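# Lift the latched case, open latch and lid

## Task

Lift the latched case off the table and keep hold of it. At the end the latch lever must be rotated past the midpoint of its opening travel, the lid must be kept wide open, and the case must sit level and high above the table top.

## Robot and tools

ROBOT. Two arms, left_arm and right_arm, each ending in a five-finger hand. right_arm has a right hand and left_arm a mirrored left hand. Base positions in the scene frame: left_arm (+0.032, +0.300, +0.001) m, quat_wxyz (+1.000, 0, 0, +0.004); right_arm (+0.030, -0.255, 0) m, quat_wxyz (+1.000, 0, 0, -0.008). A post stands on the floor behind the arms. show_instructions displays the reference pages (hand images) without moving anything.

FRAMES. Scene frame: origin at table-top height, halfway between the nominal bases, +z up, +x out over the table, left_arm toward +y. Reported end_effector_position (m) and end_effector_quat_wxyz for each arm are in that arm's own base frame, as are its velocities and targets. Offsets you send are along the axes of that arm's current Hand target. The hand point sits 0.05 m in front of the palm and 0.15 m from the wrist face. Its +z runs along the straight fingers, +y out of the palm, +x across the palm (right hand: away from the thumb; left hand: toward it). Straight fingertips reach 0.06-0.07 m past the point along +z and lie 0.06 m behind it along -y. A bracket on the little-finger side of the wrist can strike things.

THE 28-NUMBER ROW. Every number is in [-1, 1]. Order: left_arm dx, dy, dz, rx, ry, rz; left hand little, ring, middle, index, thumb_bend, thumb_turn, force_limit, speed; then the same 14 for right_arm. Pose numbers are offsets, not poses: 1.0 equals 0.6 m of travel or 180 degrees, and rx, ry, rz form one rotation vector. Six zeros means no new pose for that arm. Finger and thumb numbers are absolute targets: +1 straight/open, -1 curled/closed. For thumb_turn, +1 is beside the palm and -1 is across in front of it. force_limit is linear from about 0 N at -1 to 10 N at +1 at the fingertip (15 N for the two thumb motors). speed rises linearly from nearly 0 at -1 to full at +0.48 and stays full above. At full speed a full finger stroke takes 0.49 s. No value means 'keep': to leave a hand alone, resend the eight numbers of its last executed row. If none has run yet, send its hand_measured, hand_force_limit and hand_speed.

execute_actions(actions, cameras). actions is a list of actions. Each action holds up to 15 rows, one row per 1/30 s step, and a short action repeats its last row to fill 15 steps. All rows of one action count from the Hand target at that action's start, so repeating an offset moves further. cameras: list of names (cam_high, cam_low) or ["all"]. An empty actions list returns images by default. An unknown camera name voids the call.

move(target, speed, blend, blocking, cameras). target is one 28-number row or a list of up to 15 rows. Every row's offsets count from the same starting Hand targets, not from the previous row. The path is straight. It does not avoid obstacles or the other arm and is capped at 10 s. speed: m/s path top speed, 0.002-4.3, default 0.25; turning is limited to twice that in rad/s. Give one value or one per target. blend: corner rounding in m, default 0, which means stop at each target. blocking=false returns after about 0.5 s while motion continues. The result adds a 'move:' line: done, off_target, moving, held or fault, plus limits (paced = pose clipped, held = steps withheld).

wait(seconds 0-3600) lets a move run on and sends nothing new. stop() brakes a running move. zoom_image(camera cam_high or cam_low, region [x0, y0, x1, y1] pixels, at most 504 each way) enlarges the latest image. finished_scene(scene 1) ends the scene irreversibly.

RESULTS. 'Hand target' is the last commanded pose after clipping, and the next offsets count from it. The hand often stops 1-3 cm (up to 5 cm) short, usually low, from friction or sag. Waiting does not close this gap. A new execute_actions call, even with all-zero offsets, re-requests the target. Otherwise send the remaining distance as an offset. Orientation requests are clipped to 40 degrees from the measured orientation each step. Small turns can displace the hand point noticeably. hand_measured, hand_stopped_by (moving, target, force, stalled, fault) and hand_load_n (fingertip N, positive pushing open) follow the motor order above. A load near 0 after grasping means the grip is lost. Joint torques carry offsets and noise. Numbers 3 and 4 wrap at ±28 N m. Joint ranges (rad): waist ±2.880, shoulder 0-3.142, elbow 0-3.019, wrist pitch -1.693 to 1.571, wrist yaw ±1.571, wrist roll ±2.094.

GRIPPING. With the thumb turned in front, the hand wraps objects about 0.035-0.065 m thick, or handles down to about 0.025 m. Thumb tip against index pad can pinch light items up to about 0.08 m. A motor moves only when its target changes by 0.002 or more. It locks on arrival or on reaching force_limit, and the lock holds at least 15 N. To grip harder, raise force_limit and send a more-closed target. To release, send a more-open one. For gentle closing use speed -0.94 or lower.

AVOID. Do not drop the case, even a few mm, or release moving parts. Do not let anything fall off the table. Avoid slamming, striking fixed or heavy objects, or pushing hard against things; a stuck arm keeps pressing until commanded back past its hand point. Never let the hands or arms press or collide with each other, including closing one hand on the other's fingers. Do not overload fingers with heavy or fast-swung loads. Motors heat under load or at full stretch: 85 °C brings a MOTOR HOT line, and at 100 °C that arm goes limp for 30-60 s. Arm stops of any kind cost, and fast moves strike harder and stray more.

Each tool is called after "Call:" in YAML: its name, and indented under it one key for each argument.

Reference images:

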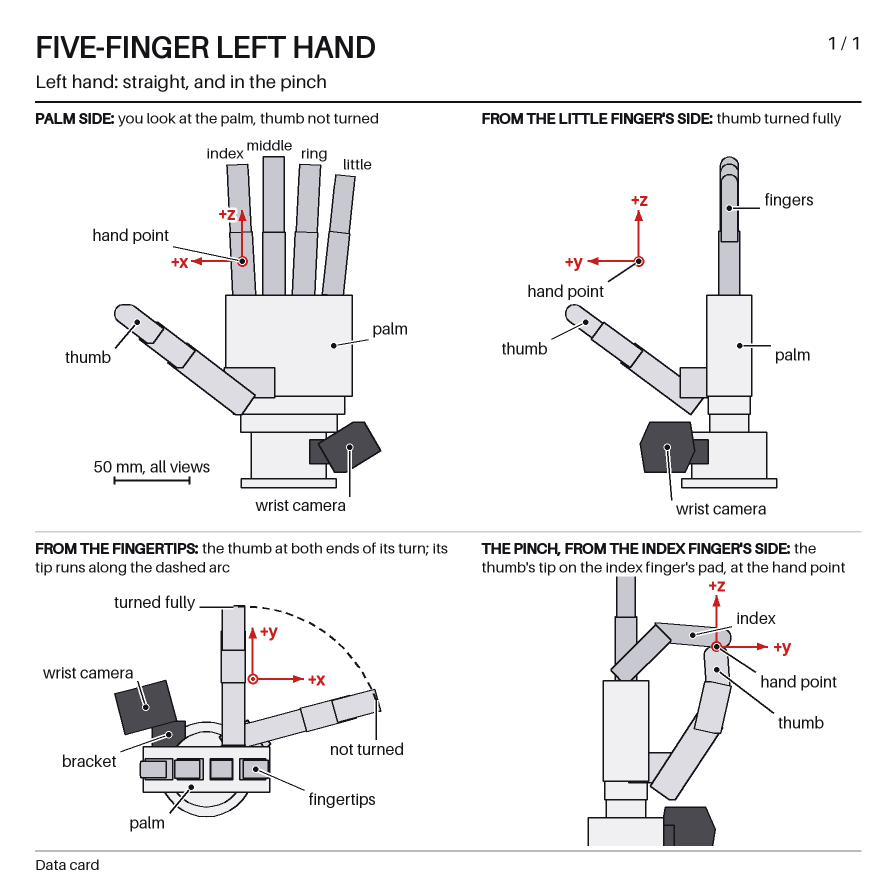

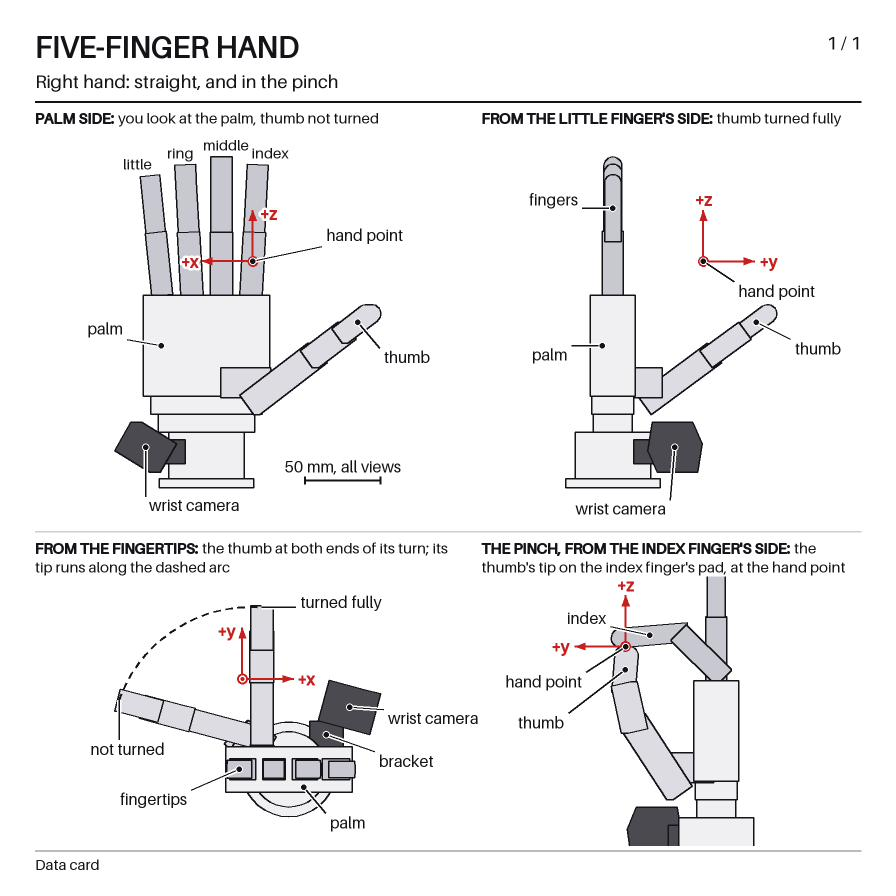

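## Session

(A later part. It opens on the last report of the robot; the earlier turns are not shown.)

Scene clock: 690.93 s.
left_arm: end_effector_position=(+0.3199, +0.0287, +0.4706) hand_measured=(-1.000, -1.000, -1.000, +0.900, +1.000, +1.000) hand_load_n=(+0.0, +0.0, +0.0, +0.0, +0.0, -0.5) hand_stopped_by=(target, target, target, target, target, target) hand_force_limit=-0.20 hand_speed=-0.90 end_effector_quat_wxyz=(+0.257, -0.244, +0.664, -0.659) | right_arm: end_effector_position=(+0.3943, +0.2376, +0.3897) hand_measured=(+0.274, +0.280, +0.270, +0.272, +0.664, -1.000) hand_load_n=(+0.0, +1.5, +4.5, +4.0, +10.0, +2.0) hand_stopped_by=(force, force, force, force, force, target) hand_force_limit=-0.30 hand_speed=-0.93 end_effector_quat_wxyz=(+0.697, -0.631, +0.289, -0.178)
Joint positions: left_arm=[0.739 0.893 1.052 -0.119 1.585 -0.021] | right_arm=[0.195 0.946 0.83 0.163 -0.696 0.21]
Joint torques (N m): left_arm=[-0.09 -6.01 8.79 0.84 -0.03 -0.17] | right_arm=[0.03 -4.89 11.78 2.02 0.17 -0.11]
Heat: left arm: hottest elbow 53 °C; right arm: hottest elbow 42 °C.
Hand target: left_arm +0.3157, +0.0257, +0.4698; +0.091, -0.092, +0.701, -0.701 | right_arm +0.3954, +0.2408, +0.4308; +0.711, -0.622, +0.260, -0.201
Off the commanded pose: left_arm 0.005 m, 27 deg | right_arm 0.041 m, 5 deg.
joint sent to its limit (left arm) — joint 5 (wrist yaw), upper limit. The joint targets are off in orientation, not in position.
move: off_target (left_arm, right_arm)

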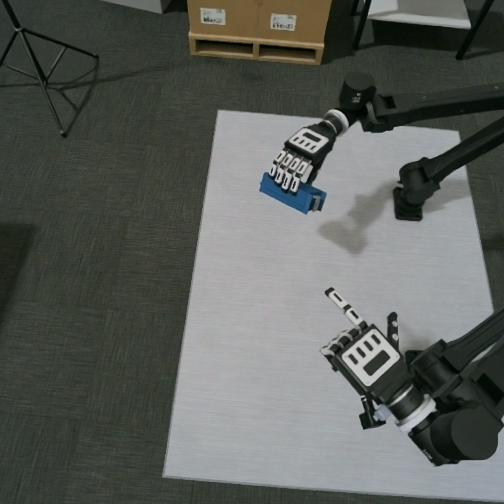

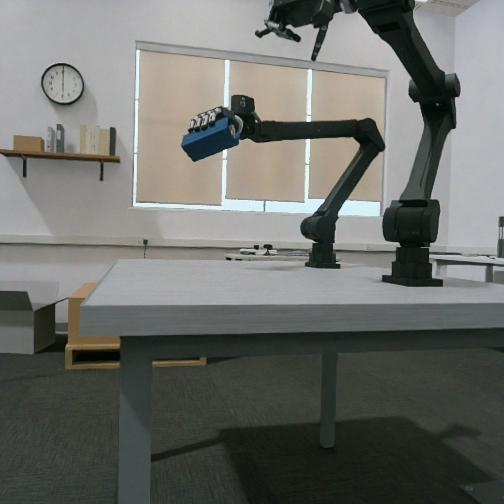

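Call:
zoom_image:
  camera: "cam_low"
  region: [222, 116, 244, 142]

Call:
zoom_image:
  camera: "cam_high"
  region: [306, 190, 330, 214]

Scaled by 19.385.

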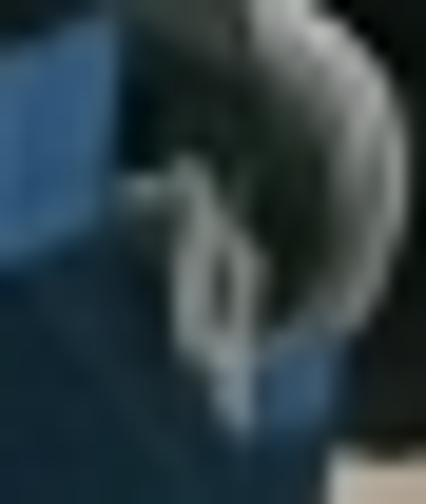

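Scaled by 21.000.

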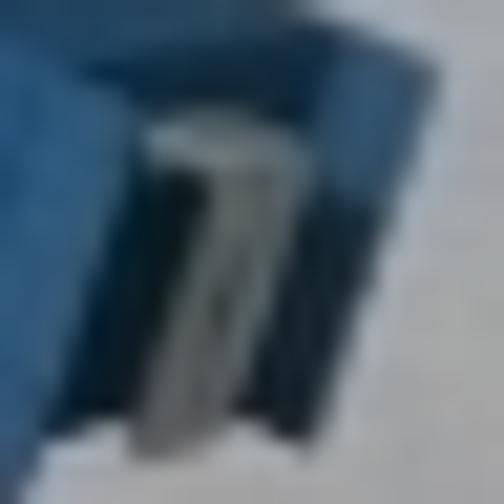

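Call:
move:
  target:
    - [0,0,0,0,0,0,-1,-1,-1,0.90,1,1,-0.2,-0.9,-0.055,-0.457,0.042,0,0,0.25,0.25,0.24,0.18,0.16,0.5,-1,-0.3,-0.93]
    - [0,0,0,0,0,0,-1,-1,-1,0.90,1,1,-0.2,-0.9,-0.055,-0.457,0.042,0,0,0.5833,0.25,0.24,0.18,0.16,0.5,-1,-0.3,-0.93]
  speed: 0.25
  cameras: ["all"]

Scene clock: 706.73 s.
left_arm: end_effector_position=(+0.3199, +0.0287, +0.4706) hand_measured=(-1.000, -1.000, -1.000, +0.900, +1.000, +1.000) hand_load_n=(+0.0, +0.0, +0.0, +0.0, +0.0, +0.0) hand_stopped_by=(target, target, target, target, target, target) hand_force_limit=-0.20 hand_speed=-0.90 end_effector_quat_wxyz=(+0.257, -0.244, +0.664, -0.659) | right_arm: end_effector_position=(+0.4069, +0.2407, +0.6943) hand_measured=(+0.274, +0.280, +0.270, +0.272, +0.664, -1.000) hand_load_n=(+0.5, +2.0, +5.0, +4.0, +10.0, +1.5) hand_stopped_by=(force, force, force, force, force, target) hand_force_limit=-0.30 hand_speed=-0.93 end_effector_quat_wxyz=(+0.584, -0.173, +0.663, +0.434)
Joint positions: left_arm=[0.739 0.893 1.052 -0.119 1.585 -0.021] | right_arm=[0.199 1.06 1.412 -0.275 -0.694 2.005]
Joint torques (N m): left_arm=[-0.03 -6.07 8.77 0.84 -0.03 -0.17] | right_arm=[0.09 -6.01 7.51 2.92 0.23 0.31]
Heat: left arm: hottest elbow 52 °C; right arm: hottest elbow 45 °C.
Hand target: left_arm +0.3157, +0.0257, +0.4698; +0.091, -0.092, +0.701, -0.701 | right_arm +0.3954, +0.2405, +0.7082; +0.592, -0.173, +0.651, +0.442
Off the commanded pose: left_arm 0.005 m, 27 deg | right_arm 0.018 m, 2 deg.
joint sent to its limit (left arm) — joint 5 (wrist yaw), upper limit. The joint targets are off in orientation, not in position.
move: off_target (right_arm)

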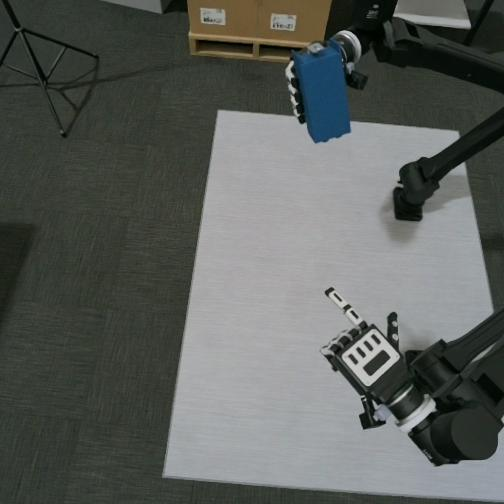

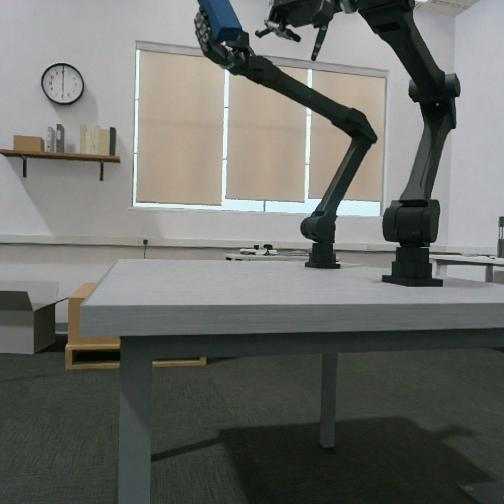

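Call:
zoom_image:
  camera: "cam_high"
  region: [282, 28, 352, 98]

Call:
zoom_image:
  camera: "cam_high"
  region: [296, 34, 338, 64]

Scaled by 7.200.

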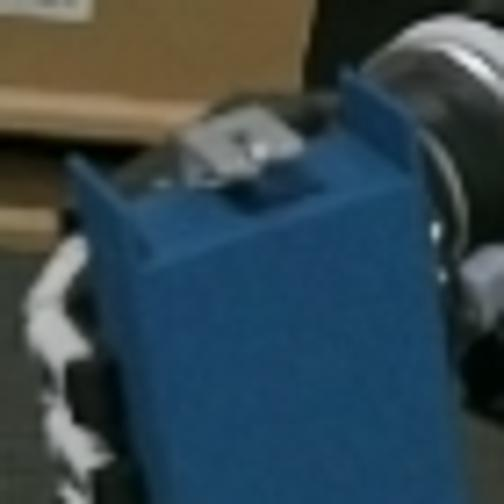

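Scaled by 12.000.

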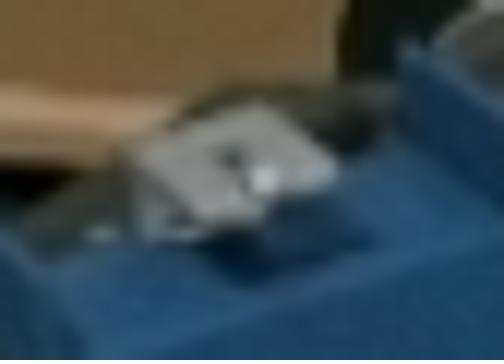

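Call:
move:
  target: [0,0,0,0,0,0,-1,-1,-1,0.90,1,1,-0.2,-0.9,0.351,-0.141,-0.035,0,0,-0.139,0.25,0.24,0.18,0.16,0.5,-1,-0.3,-0.93]
  speed: 0.25
  cameras: ["all"]

Call:
zoom_image:
  camera: "cam_high"
  region: [280, 130, 350, 200]

Call:
zoom_image:
  camera: "cam_low"
  region: [186, 56, 256, 126]

Scene clock: 732.20 s.
left_arm: end_effector_position=(+0.3199, +0.0287, +0.4706) hand_measured=(-1.000, -1.000, -1.000, +0.900, +1.000, +1.000) hand_load_n=(+0.0, +0.0, +0.0, +0.0, +0.0, -0.5) hand_stopped_by=(target, target, target, target, target, target) hand_force_limit=-0.20 hand_speed=-0.90 end_effector_quat_wxyz=(+0.257, -0.244, +0.664, -0.659) | right_arm: end_effector_position=(+0.3956, +0.2436, +0.4697) hand_measured=(+0.274, +0.280, +0.270, +0.272, +0.664, -1.000) hand_load_n=(+0.0, +2.0, +4.5, +3.5, +10.5, +1.5) hand_stopped_by=(force, force, force, force, force, target) hand_force_limit=-0.30 hand_speed=-0.93 end_effector_quat_wxyz=(+0.661, -0.306, +0.611, +0.310)
Joint positions: left_arm=[0.739 0.893 1.052 -0.119 1.585 -0.021] | right_arm=[0.17 1.014 0.839 0.264 -0.732 1.604]
Joint torques (N m): left_arm=[-0.03 -6.01 8.77 0.83 -0.03 -0.17] | right_arm=[-1.03 -4.66 8.25 2.89 0.06 0.03]
Heat: left arm: hottest elbow 51 °C; right arm: hottest elbow 43 °C.
Hand target: left_arm +0.3157, +0.0257, +0.4698; +0.091, -0.092, +0.701, -0.701 | right_arm +0.3954, +0.2404, +0.4803; +0.674, -0.310, +0.598, +0.303
Off the commanded pose: left_arm 0.005 m, 27 deg | right_arm 0.011 m, 2 deg.
joint sent to its limit (left arm) — joint 5 (wrist yaw), upper limit. The joint targets are off in orientation, not in position.
move: off_target (right_arm)

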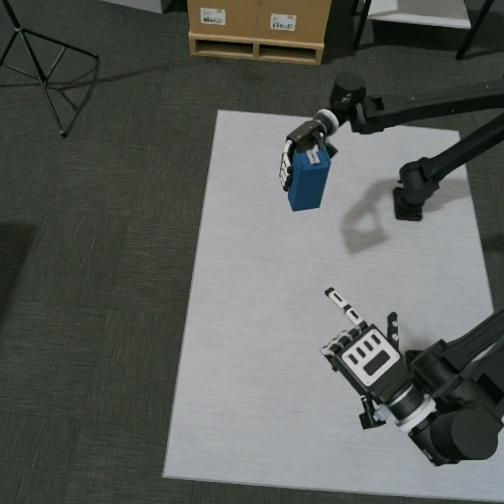

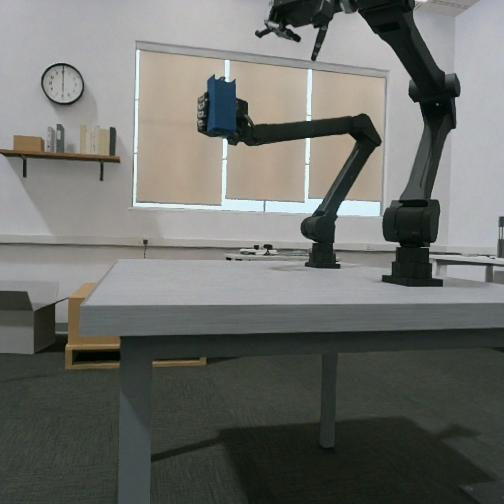

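Scaled by 7.200.

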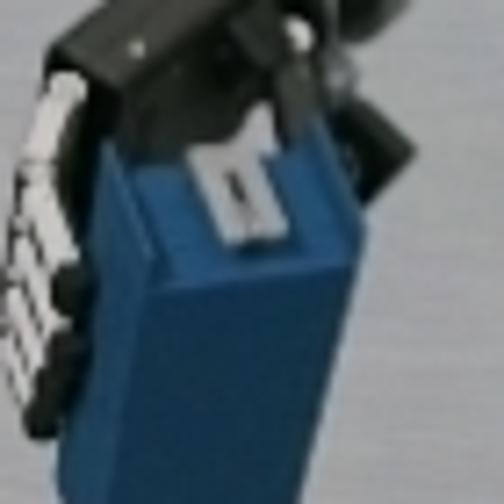

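Scaled by 7.200.

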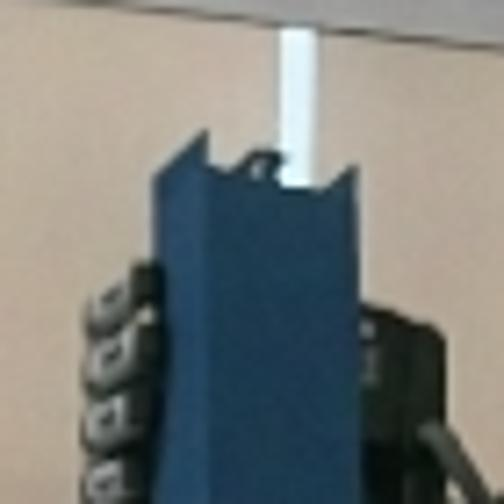

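Call:
zoom_image:
  camera: "cam_low"
  region: [212, 72, 236, 86]

Call:
zoom_image:
  camera: "cam_high"
  region: [300, 142, 328, 170]

Scaled by 21.000.

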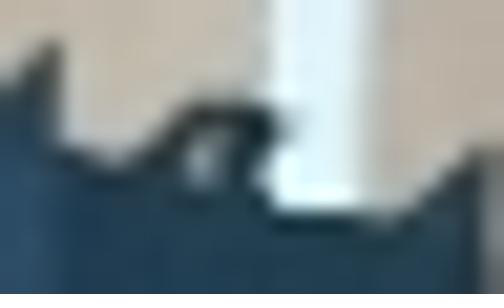

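Scaled by 18.000.

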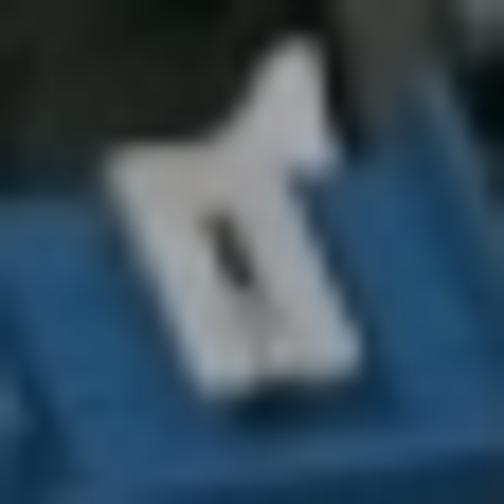

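Call:
move:
  target: [0.013,-0.042,0.3488,0,0,0,-1,-1,-1,0.84,1,1,-0.2,-0.9,0,0,0,0,0,0,0.25,0.24,0.18,0.16,0.5,-1,-0.3,-0.93]
  speed: 0.25
  cameras: ["all"]

Call:
zoom_image:
  camera: "cam_high"
  region: [280, 130, 350, 200]

Call:
zoom_image:
  camera: "cam_low"
  region: [196, 56, 246, 106]

Scene clock: 757.97 s.
left_arm: end_effector_position=(+0.3561, -0.1808, +0.4718) hand_measured=(-1.000, -1.000, -1.000, +0.840, +1.000, +1.000) hand_load_n=(+0.0, +0.0, +0.0, +0.0, +0.0, +0.0) hand_stopped_by=(target, target, target, target, target, target) hand_force_limit=-0.20 hand_speed=-0.90 end_effector_quat_wxyz=(+0.069, -0.109, +0.701, -0.701) | right_arm: end_effector_position=(+0.3956, +0.2436, +0.4697) hand_measured=(+0.274, +0.280, +0.270, +0.272, +0.664, -1.000) hand_load_n=(+0.5, +2.0, +5.0, +3.5, +10.0, +1.5) hand_stopped_by=(force, force, force, force, force, target) hand_force_limit=-0.30 hand_speed=-0.93 end_effector_quat_wxyz=(+0.661, -0.306, +0.611, +0.310)
Joint positions: left_arm=[0.046 1.036 1.149 -0.146 1.365 -0.024] | right_arm=[0.17 1.014 0.839 0.264 -0.732 1.604]
Joint torques (N m): left_arm=[0.67 -7 14 1.05 -0.13 0.12] | right_arm=[-1.03 -4.66 8.25 2.89 0.06 0.01]
Motor temperatures (°C): left_arm=[28 34 50 30 29 27] | right_arm=[28 33 42 29 28 30]
Heat: left arm: hottest elbow 50 °C; right arm: hottest elbow 42 °C.
Hand target: left_arm +0.3621, -0.1786, +0.4949; +0.091, -0.092, +0.701, -0.701 | right_arm +0.3954, +0.2404, +0.4803; +0.674, -0.310, +0.598, +0.303
Off the commanded pose: left_arm 0.024 m, 3 deg | right_arm 0.011 m, 2 deg.
move: off_target (left_arm)

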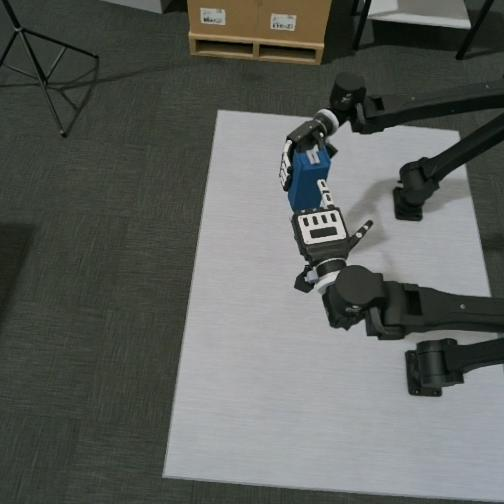

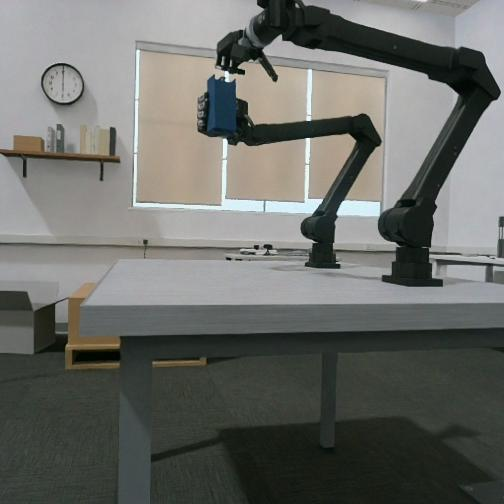

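Scaled by 7.200.

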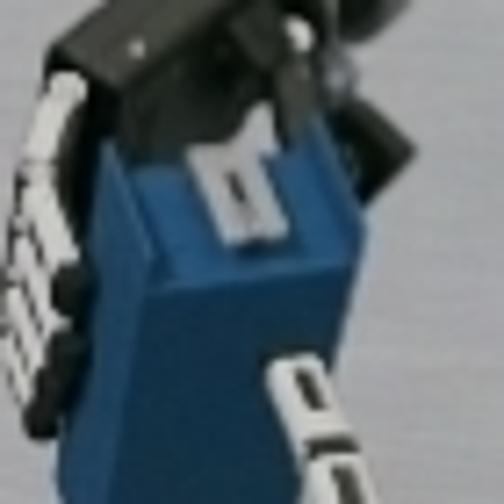

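Scaled by 10.080.

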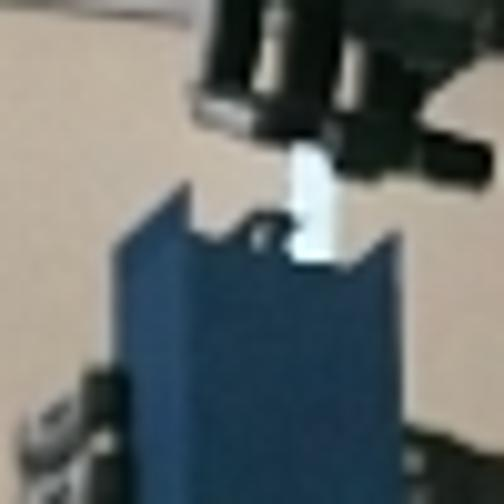

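Call:
move:
  target:
    - [-0.0083,-0.0668,-0.004,0,0,0,-1,-1,-1,0.84,1,1,-0.2,-0.9,0,0,0,0,0,0,0.25,0.24,0.18,0.16,0.5,-1,-0.3,-0.93]
    - [-0.0005,0.0032,0.0257,0,0,0,-1,-1,-1,0.605,1,1,-0.2,-0.9,0,0,0,0,0,0,0.25,0.24,0.18,0.16,0.5,-1,-0.3,-0.93]
  speed: 0.1
  cameras: ["all"]

Call:
zoom_image:
  camera: "cam_high"
  region: [290, 140, 340, 190]

Call:
zoom_image:
  camera: "cam_low"
  region: [196, 56, 246, 106]

Scene clock: 766.70 s.
left_arm: end_effector_position=(+0.3682, -0.1919, +0.4898) hand_measured=(-1.000, -1.000, -1.000, +0.606, +1.000, +1.000) hand_load_n=(+0.0, +0.0, +0.0, +0.0, +0.0, +0.0) hand_stopped_by=(target, target, target, target, target, target) hand_force_limit=-0.20 hand_speed=-0.90 end_effector_quat_wxyz=(+0.081, -0.105, +0.702, -0.700) | right_arm: end_effector_position=(+0.3956, +0.2436, +0.4697) hand_measured=(+0.274, +0.280, +0.270, +0.272, +0.664, -1.000) hand_load_n=(+0.5, +2.0, +4.5, +3.5, +10.5, +1.5) hand_stopped_by=(force, force, force, force, force, target) hand_force_limit=-0.30 hand_speed=-0.93 end_effector_quat_wxyz=(+0.661, -0.306, +0.611, +0.310)
Joint positions: left_arm=[0.012 1.065 1.216 -0.176 1.32 -0.009] | right_arm=[0.17 1.014 0.839 0.264 -0.732 1.604]
Joint torques (N m): left_arm=[-0.09 -8.82 9.43 1.96 -0.12 0.08] | right_arm=[-1.03 -4.66 8.25 2.89 0.06 0.02]
Heat: left arm: hottest elbow 50 °C; right arm: hottest elbow 42 °C.
Hand target: left_arm +0.3663, -0.1933, +0.4931; +0.091, -0.092, +0.701, -0.701 | right_arm +0.3954, +0.2404, +0.4803; +0.674, -0.310, +0.598, +0.303
Off the commanded pose: left_arm 0.004 m, 2 deg | right_arm 0.011 m, 2 deg.
move: done

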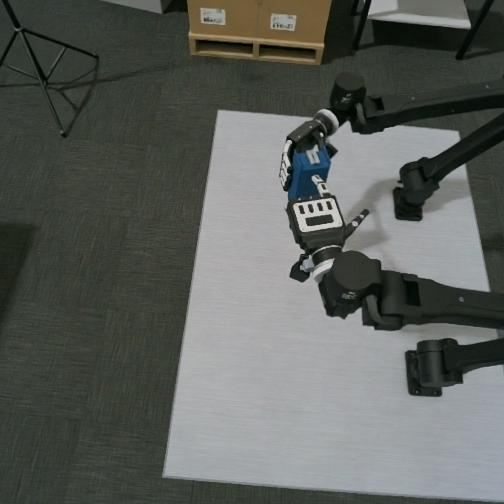

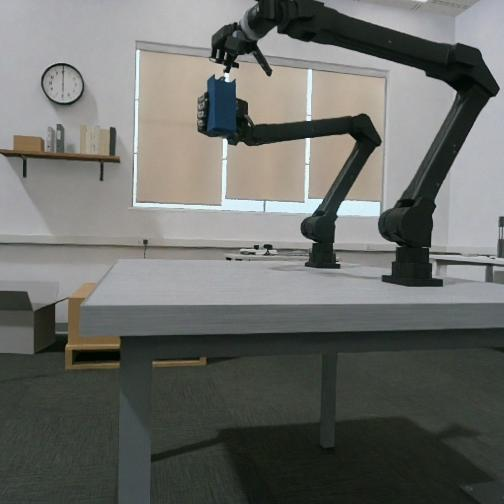

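Scaled by 10.080.

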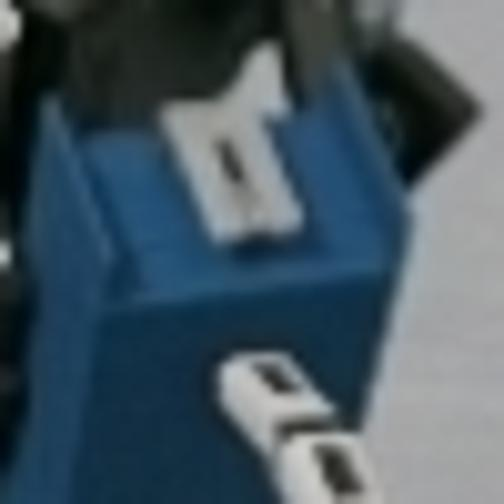

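Scaled by 10.080.

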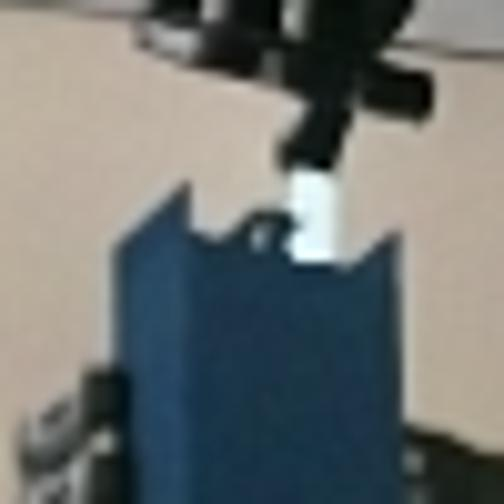

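Call:
move:
  target: [-0.0045,0.0167,0.0197,0,0,0,-1,-1,-1,0.605,1,1,-0.2,-0.9,0,0,0,0,0,0,0.25,0.24,0.18,0.16,0.5,-1,-0.3,-0.93]
  speed: 0.05
  cameras: ["all"]

Call:
zoom_image:
  camera: "cam_high"
  region: [290, 140, 340, 190]

Call:
zoom_image:
  camera: "cam_low"
  region: [206, 66, 242, 92]

Scene clock: 772.40 s.
left_arm: end_effector_position=(+0.3701, -0.2022, +0.4854) hand_measured=(-1.000, -1.000, -1.000, +0.606, +1.000, +1.000) hand_load_n=(+0.0, +0.0, +0.0, +0.0, +0.0, -0.5) hand_stopped_by=(target, target, target, target, target, target) hand_force_limit=-0.20 hand_speed=-0.90 end_effector_quat_wxyz=(+0.086, -0.100, +0.701, -0.701) | right_arm: end_effector_position=(+0.3956, +0.2436, +0.4697) hand_measured=(+0.274, +0.280, +0.270, +0.272, +0.664, -1.000) hand_load_n=(+0.0, +2.0, +5.0, +3.5, +10.0, +1.5) hand_stopped_by=(force, force, force, force, force, target) hand_force_limit=-0.30 hand_speed=-0.93 end_effector_quat_wxyz=(+0.661, -0.306, +0.611, +0.310)
Joint positions: left_arm=[-0.017 1.065 1.201 -0.146 1.29 -0.009] | right_arm=[0.17 1.014 0.839 0.264 -0.732 1.604]
Joint torques (N m): left_arm=[-0.21 -7.94 9.16 2 -0.15 0.08] | right_arm=[-1.03 -4.66 8.27 2.91 0.06 0.02]
Heat: left arm: hottest elbow 50 °C; right arm: hottest elbow 42 °C.
Hand target: left_arm +0.3720, -0.2040, +0.4831; +0.091, -0.092, +0.701, -0.701 | right_arm +0.3954, +0.2404, +0.4803; +0.674, -0.310, +0.598, +0.303
Off the commanded pose: left_arm 0.004 m, 1 deg | right_arm 0.011 m, 2 deg.
move: done

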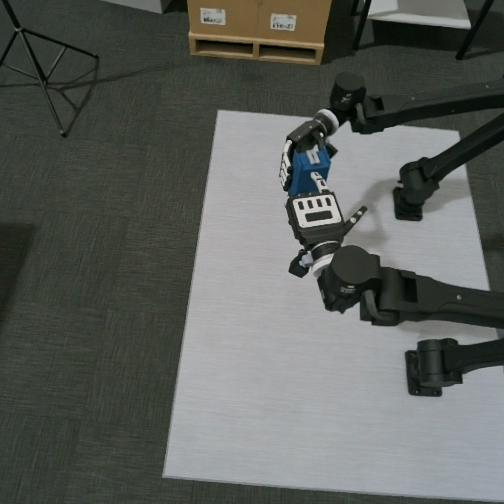

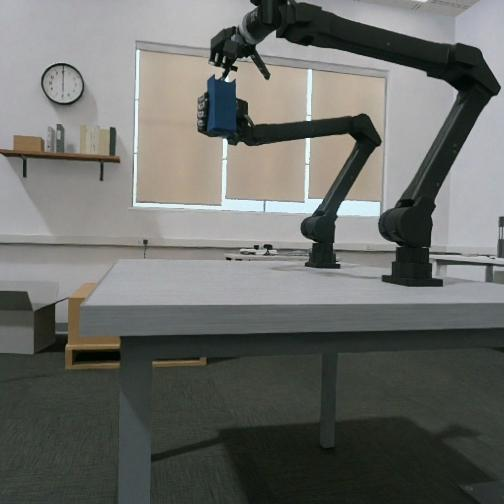

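Scaled by 10.080.

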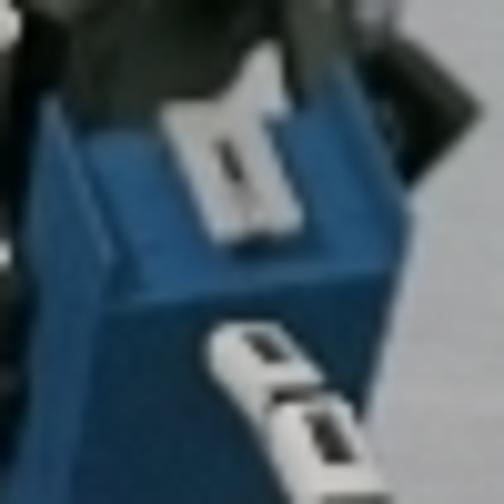

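Scaled by 14.000.

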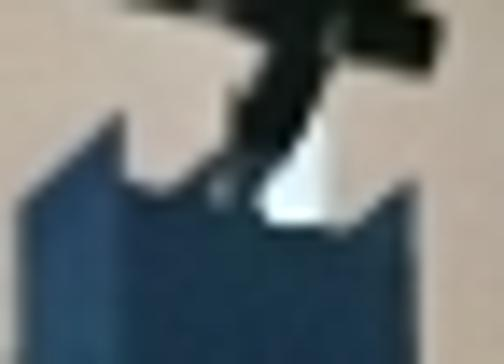

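Call:
move:
  target: [-0.0121,0.015,0.0032,0,0,0,-1,-1,-1,0.605,1,1,-0.2,-0.9,0,0,0,0,0,0,0.25,0.24,0.18,0.16,0.5,-1,-0.3,-0.93]
  speed: 0.05
  cameras: ["all"]

Call:
zoom_image:
  camera: "cam_high"
  region: [290, 140, 340, 190]

Call:
zoom_image:
  camera: "cam_low"
  region: [206, 66, 242, 92]

Scene clock: 774.93 s.
left_arm: end_effector_position=(+0.3768, -0.2023, +0.4771) hand_measured=(-1.000, -1.000, -1.000, +0.606, +1.000, +1.000) hand_load_n=(+0.0, +0.0, +0.5, +0.0, +0.0, +0.0) hand_stopped_by=(target, target, target, target, target, target) hand_force_limit=-0.20 hand_speed=-0.90 end_effector_quat_wxyz=(+0.087, -0.099, +0.701, -0.701) | right_arm: end_effector_position=(+0.3956, +0.2436, +0.4697) hand_measured=(+0.274, +0.280, +0.270, +0.272, +0.664, -1.000) hand_load_n=(+0.0, +2.0, +4.5, +3.5, +10.0, +1.5) hand_stopped_by=(force, force, force, force, force, target) hand_force_limit=-0.30 hand_speed=-0.93 end_effector_quat_wxyz=(+0.661, -0.306, +0.611, +0.310)
Joint positions: left_arm=[-0.017 1.079 1.188 -0.116 1.29 -0.009] | right_arm=[0.17 1.014 0.839 0.264 -0.732 1.604]
Joint torques (N m): left_arm=[-0.21 -8.23 9.18 1.95 -0.13 0.08] | right_arm=[-1.03 -4.66 8.25 2.91 0.06 0.02]
Heat: left arm: hottest elbow 50 °C; right arm: hottest elbow 42 °C.
Hand target: left_arm +0.3795, -0.2040, +0.4740; +0.091, -0.093, +0.701, -0.701 | right_arm +0.3954, +0.2404, +0.4803; +0.674, -0.310, +0.598, +0.303
Off the commanded pose: left_arm 0.004 m, 1 deg | right_arm 0.011 m, 2 deg.
move: done

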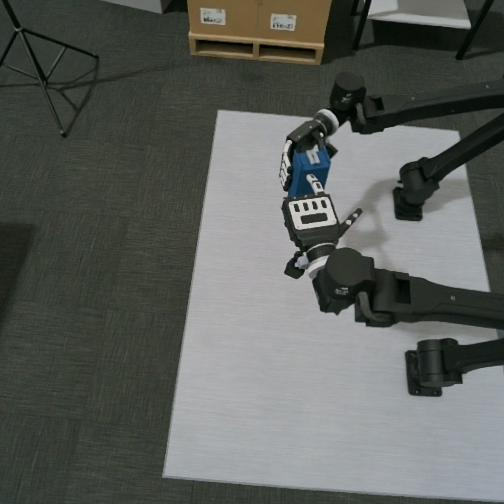

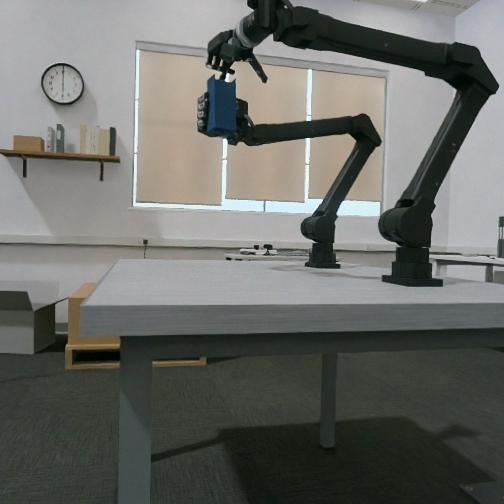

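Scaled by 10.080.

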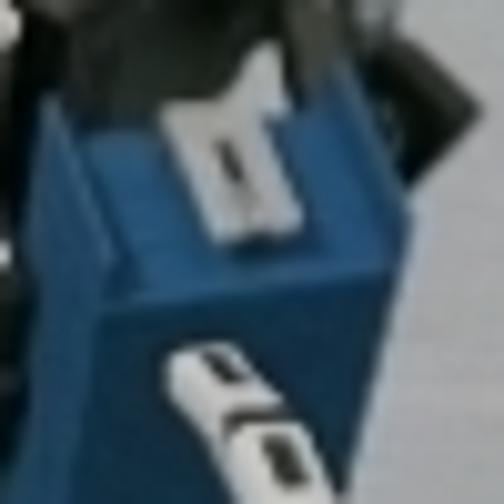

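Scaled by 14.000.

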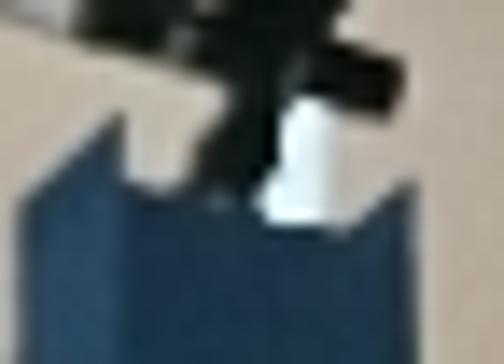

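Call:
move:
  target: [0.0056,0,0.0209,0,0,0,-1,-1,-1,0.605,1,1,-0.2,-0.9,0,0,0,0,0,0,0.25,0.24,0.18,0.16,0.5,-1,-0.3,-0.93]
  speed: 0.05
  cameras: ["all"]

Call:
zoom_image:
  camera: "cam_high"
  region: [290, 140, 340, 190]

Call:
zoom_image:
  camera: "cam_low"
  region: [206, 66, 242, 92]

Scene clock: 778.50 s.
left_arm: end_effector_position=(+0.3764, -0.2152, +0.4771) hand_measured=(-1.000, -1.000, -1.000, +0.606, +1.000, +1.000) hand_load_n=(+0.5, +0.0, +0.0, -0.5, +0.0, +0.0) hand_stopped_by=(target, target, target, target, target, target) hand_force_limit=-0.20 hand_speed=-0.90 end_effector_quat_wxyz=(+0.088, -0.099, +0.701, -0.701) | right_arm: end_effector_position=(+0.3960, +0.2429, +0.4696) hand_measured=(+0.274, +0.280, +0.270, +0.272, +0.664, -1.000) hand_load_n=(+0.5, +2.0, +4.5, +4.0, +10.0, +1.5) hand_stopped_by=(force, force, force, force, force, target) hand_force_limit=-0.30 hand_speed=-0.93 end_effector_quat_wxyz=(+0.661, -0.306, +0.611, +0.309)
Joint positions: left_arm=[-0.053 1.079 1.188 -0.115 1.253 -0.009] | right_arm=[0.168 1.014 0.839 0.264 -0.732 1.604]
Joint torques (N m): left_arm=[-0.15 -7.59 9.29 1.98 -0.11 0.07] | right_arm=[-0.85 -4.66 8.25 2.91 0.07 0.02]
Heat: left arm: hottest elbow 49 °C; right arm: hottest elbow 42 °C.
Hand target: left_arm +0.3795, -0.2170, +0.4740; +0.091, -0.093, +0.701, -0.701 | right_arm +0.3954, +0.2404, +0.4803; +0.674, -0.310, +0.598, +0.303
Off the commanded pose: left_arm 0.005 m, 1 deg | right_arm 0.011 m, 2 deg.
move: done

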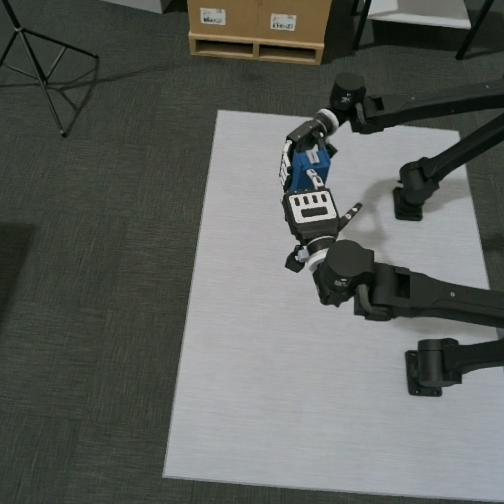

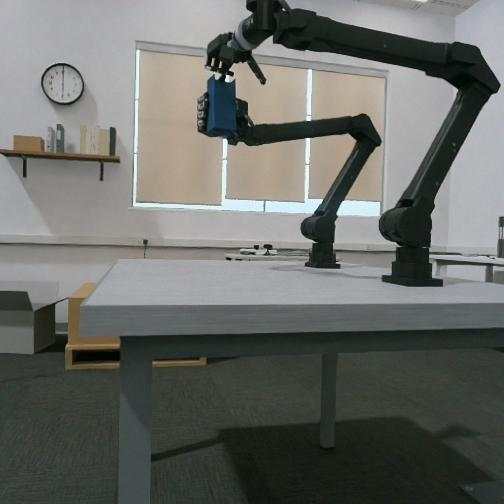

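Scaled by 10.080.

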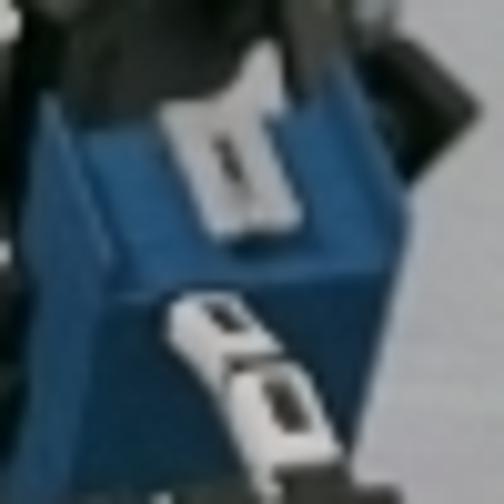

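Scaled by 14.000.

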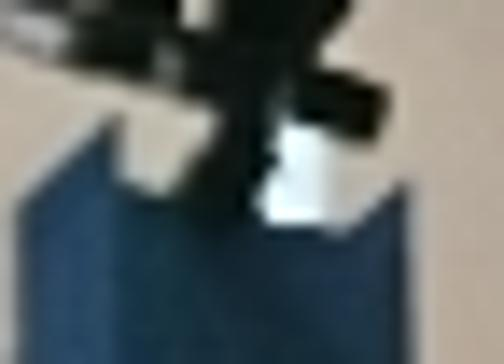

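Call:
zoom_image:
  camera: "cam_low"
  region: [214, 70, 232, 88]

Call:
zoom_image:
  camera: "cam_high"
  region: [298, 158, 322, 178]

Scaled by 28.000.

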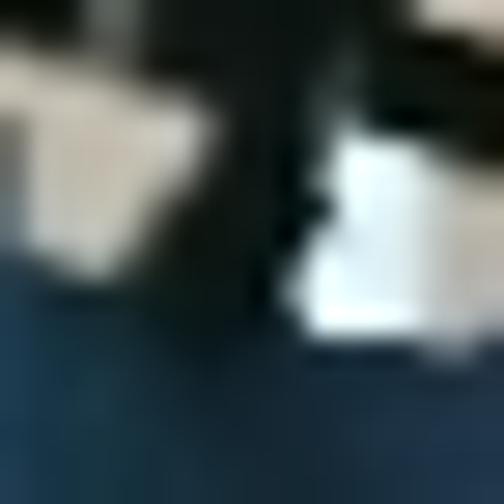

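Scaled by 21.000.

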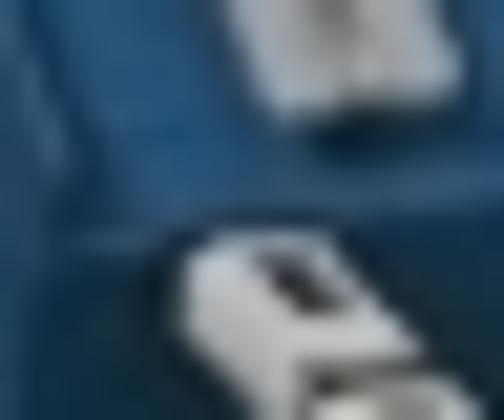

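Call:
move:
  target:
    - [0,0,-0.0275,0,0,0,-1,-1,-1,0.605,1,1,-0.2,-0.9,0,0,0,0,0,0,0.25,0.24,0.18,0.16,0.5,-1,-0.3,-0.93]
    - [0.009,-0.0583,-0.0275,0,0,0,-1,-1,-1,0.605,1,1,-0.2,-0.9,0,0,0,0,0,0,0.25,0.24,0.18,0.16,0.5,-1,-0.3,-0.93]
    - [0.009,-0.0075,-0.0275,0,0,0,-1,-1,-1,0.605,1,1,-0.2,-0.9,0,0,0,0,0,0,0.25,0.24,0.18,0.16,0.5,-1,-0.3,-0.93]
  speed: 0.06
  cameras: ["all"]

Call:
zoom_image:
  camera: "cam_high"
  region: [298, 154, 326, 182]

Call:
zoom_image:
  camera: "cam_low"
  region: [210, 66, 236, 88]

Scene clock: 792.93 s.
left_arm: end_effector_position=(+0.3714, -0.2024, +0.4768) hand_measured=(-1.000, -1.000, -1.000, +0.606, +1.000, +1.000) hand_load_n=(+0.0, +0.0, +0.0, +0.0, +0.0, -0.5) hand_stopped_by=(target, target, target, target, target, target) hand_force_limit=-0.20 hand_speed=-0.90 end_effector_quat_wxyz=(+0.080, -0.102, +0.702, -0.700) | right_arm: end_effector_position=(+0.3960, +0.2429, +0.4696) hand_measured=(+0.274, +0.280, +0.270, +0.272, +0.664, -1.000) hand_load_n=(+0.5, +2.0, +4.5, +3.5, +10.5, +1.5) hand_stopped_by=(force, force, force, force, force, target) hand_force_limit=-0.30 hand_speed=-0.93 end_effector_quat_wxyz=(+0.661, -0.306, +0.611, +0.309)
Joint positions: left_arm=[-0.018 1.07 1.185 -0.137 1.294 -0.009] | right_arm=[0.168 1.014 0.839 0.264 -0.732 1.604]
Joint torques (N m): left_arm=[0.09 -9.05 9.17 1.96 -0.12 0.08] | right_arm=[-0.85 -4.6 8.27 2.91 0.07 0.02]
Heat: left arm: hottest elbow 49 °C; right arm: hottest elbow 42 °C.
Hand target: left_arm +0.3699, -0.2026, +0.4785; +0.091, -0.092, +0.701, -0.701 | right_arm +0.3954, +0.2404, +0.4803; +0.674, -0.310, +0.598, +0.303
Off the commanded pose: left_arm 0.002 m, 2 deg | right_arm 0.011 m, 2 deg.
move: done

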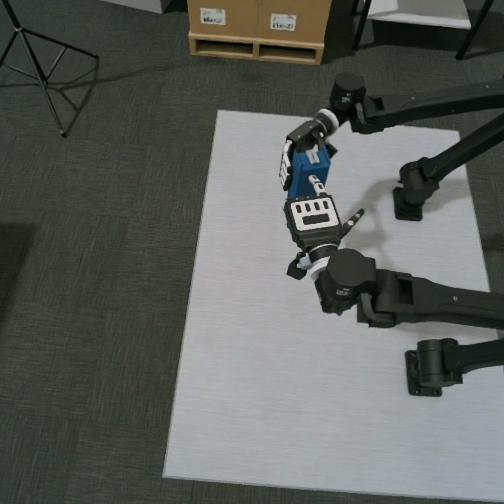

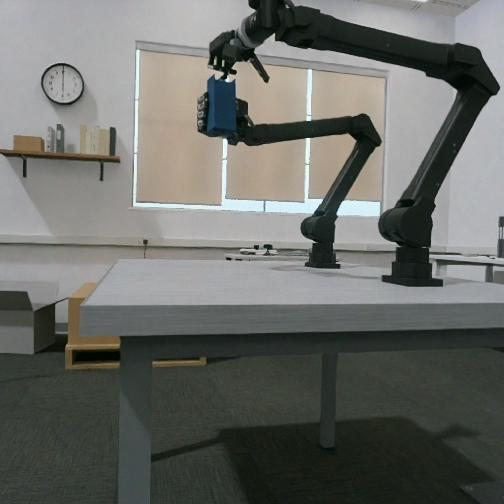

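Scaled by 18.000.

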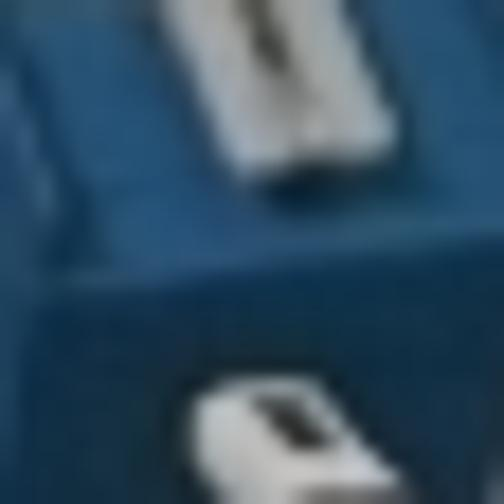

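Scaled by 19.385.

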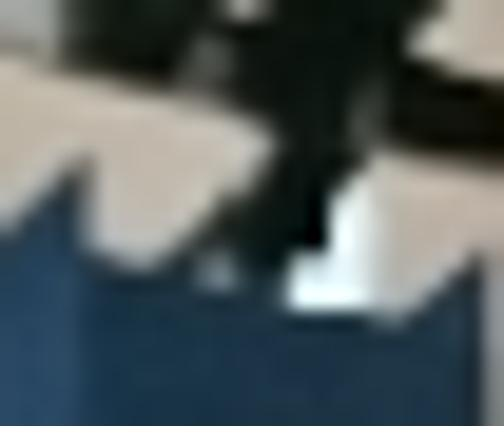

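Call:
move:
  target:
    - [0,-0.06,0,0,0,0,-1,-1,-1,0.605,1,1,-0.2,-0.9,0,0,0,0,0,0,0.25,0.24,0.18,0.16,0.5,-1,-0.3,-0.93]
    - [0.0092,-0.06,0.0183,0,0,0,-1,-1,-1,0.605,1,1,-0.2,-0.9,0,0,0,0,0,0,0.25,0.24,0.18,0.16,0.5,-1,-0.3,-0.93]
    - [0.0092,-0.01,0.0183,0,0,0,-1,-1,-1,0.605,1,1,-0.2,-0.9,0,0,0,0,0,0,0.25,0.24,0.18,0.16,0.5,-1,-0.3,-0.93]
  speed: 0.06
  cameras: ["all"]

Call:
zoom_image:
  camera: "cam_high"
  region: [298, 154, 326, 182]

Call:
zoom_image:
  camera: "cam_low"
  region: [210, 66, 236, 88]

Scene clock: 800.97 s.
left_arm: end_effector_position=(+0.3699, -0.2128, +0.4820) hand_measured=(-1.000, -1.000, -1.000, +0.606, +1.000, +1.000) hand_load_n=(+0.0, +0.0, +0.0, -0.5, +0.0, +0.0) hand_stopped_by=(target, target, target, target, target, target) hand_force_limit=-0.20 hand_speed=-0.90 end_effector_quat_wxyz=(+0.082, -0.104, +0.702, -0.700) | right_arm: end_effector_position=(+0.3960, +0.2429, +0.4696) hand_measured=(+0.274, +0.280, +0.270, +0.272, +0.664, -1.000) hand_load_n=(+0.5, +2.0, +4.5, +3.5, +10.0, +1.5) hand_stopped_by=(force, force, force, force, force, target) hand_force_limit=-0.30 hand_speed=-0.93 end_effector_quat_wxyz=(+0.661, -0.306, +0.611, +0.309)
Joint positions: left_arm=[-0.048 1.067 1.197 -0.153 1.259 -0.009] | right_arm=[0.168 1.014 0.839 0.264 -0.732 1.604]
Joint torques (N m): left_arm=[-0.21 -9.05 9.28 1.99 -0.12 0.08] | right_arm=[-0.85 -4.66 8.25 2.89 0.07 0.02]
Heat: left arm: hottest elbow 49 °C; right arm: hottest elbow 42 °C.
Hand target: left_arm +0.3675, -0.2145, +0.4847; +0.091, -0.092, +0.701, -0.701 | right_arm +0.3954, +0.2404, +0.4803; +0.674, -0.310, +0.598, +0.303
Off the commanded pose: left_arm 0.004 m, 2 deg | right_arm 0.011 m, 2 deg.
move: done

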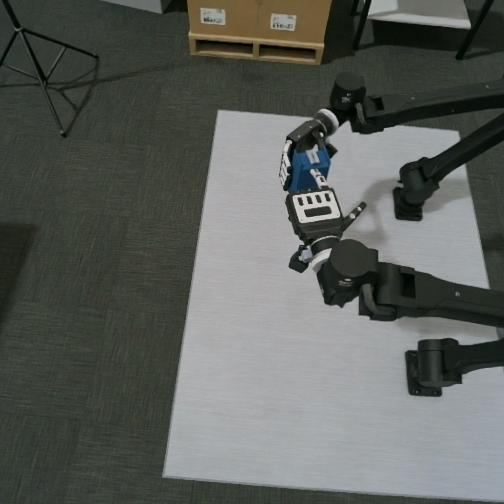

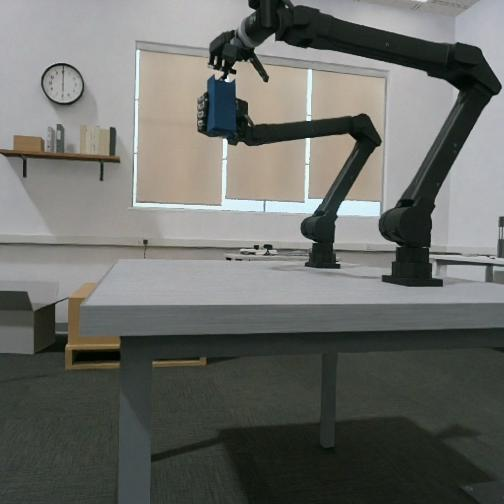

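Scaled by 18.000.

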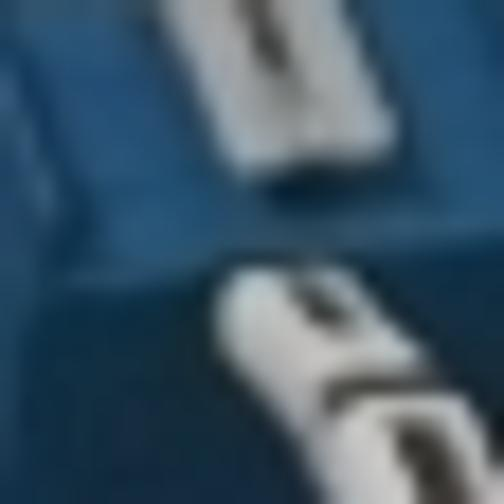

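Scaled by 19.385.

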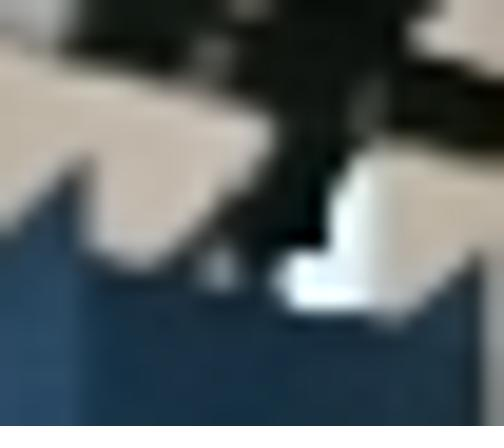

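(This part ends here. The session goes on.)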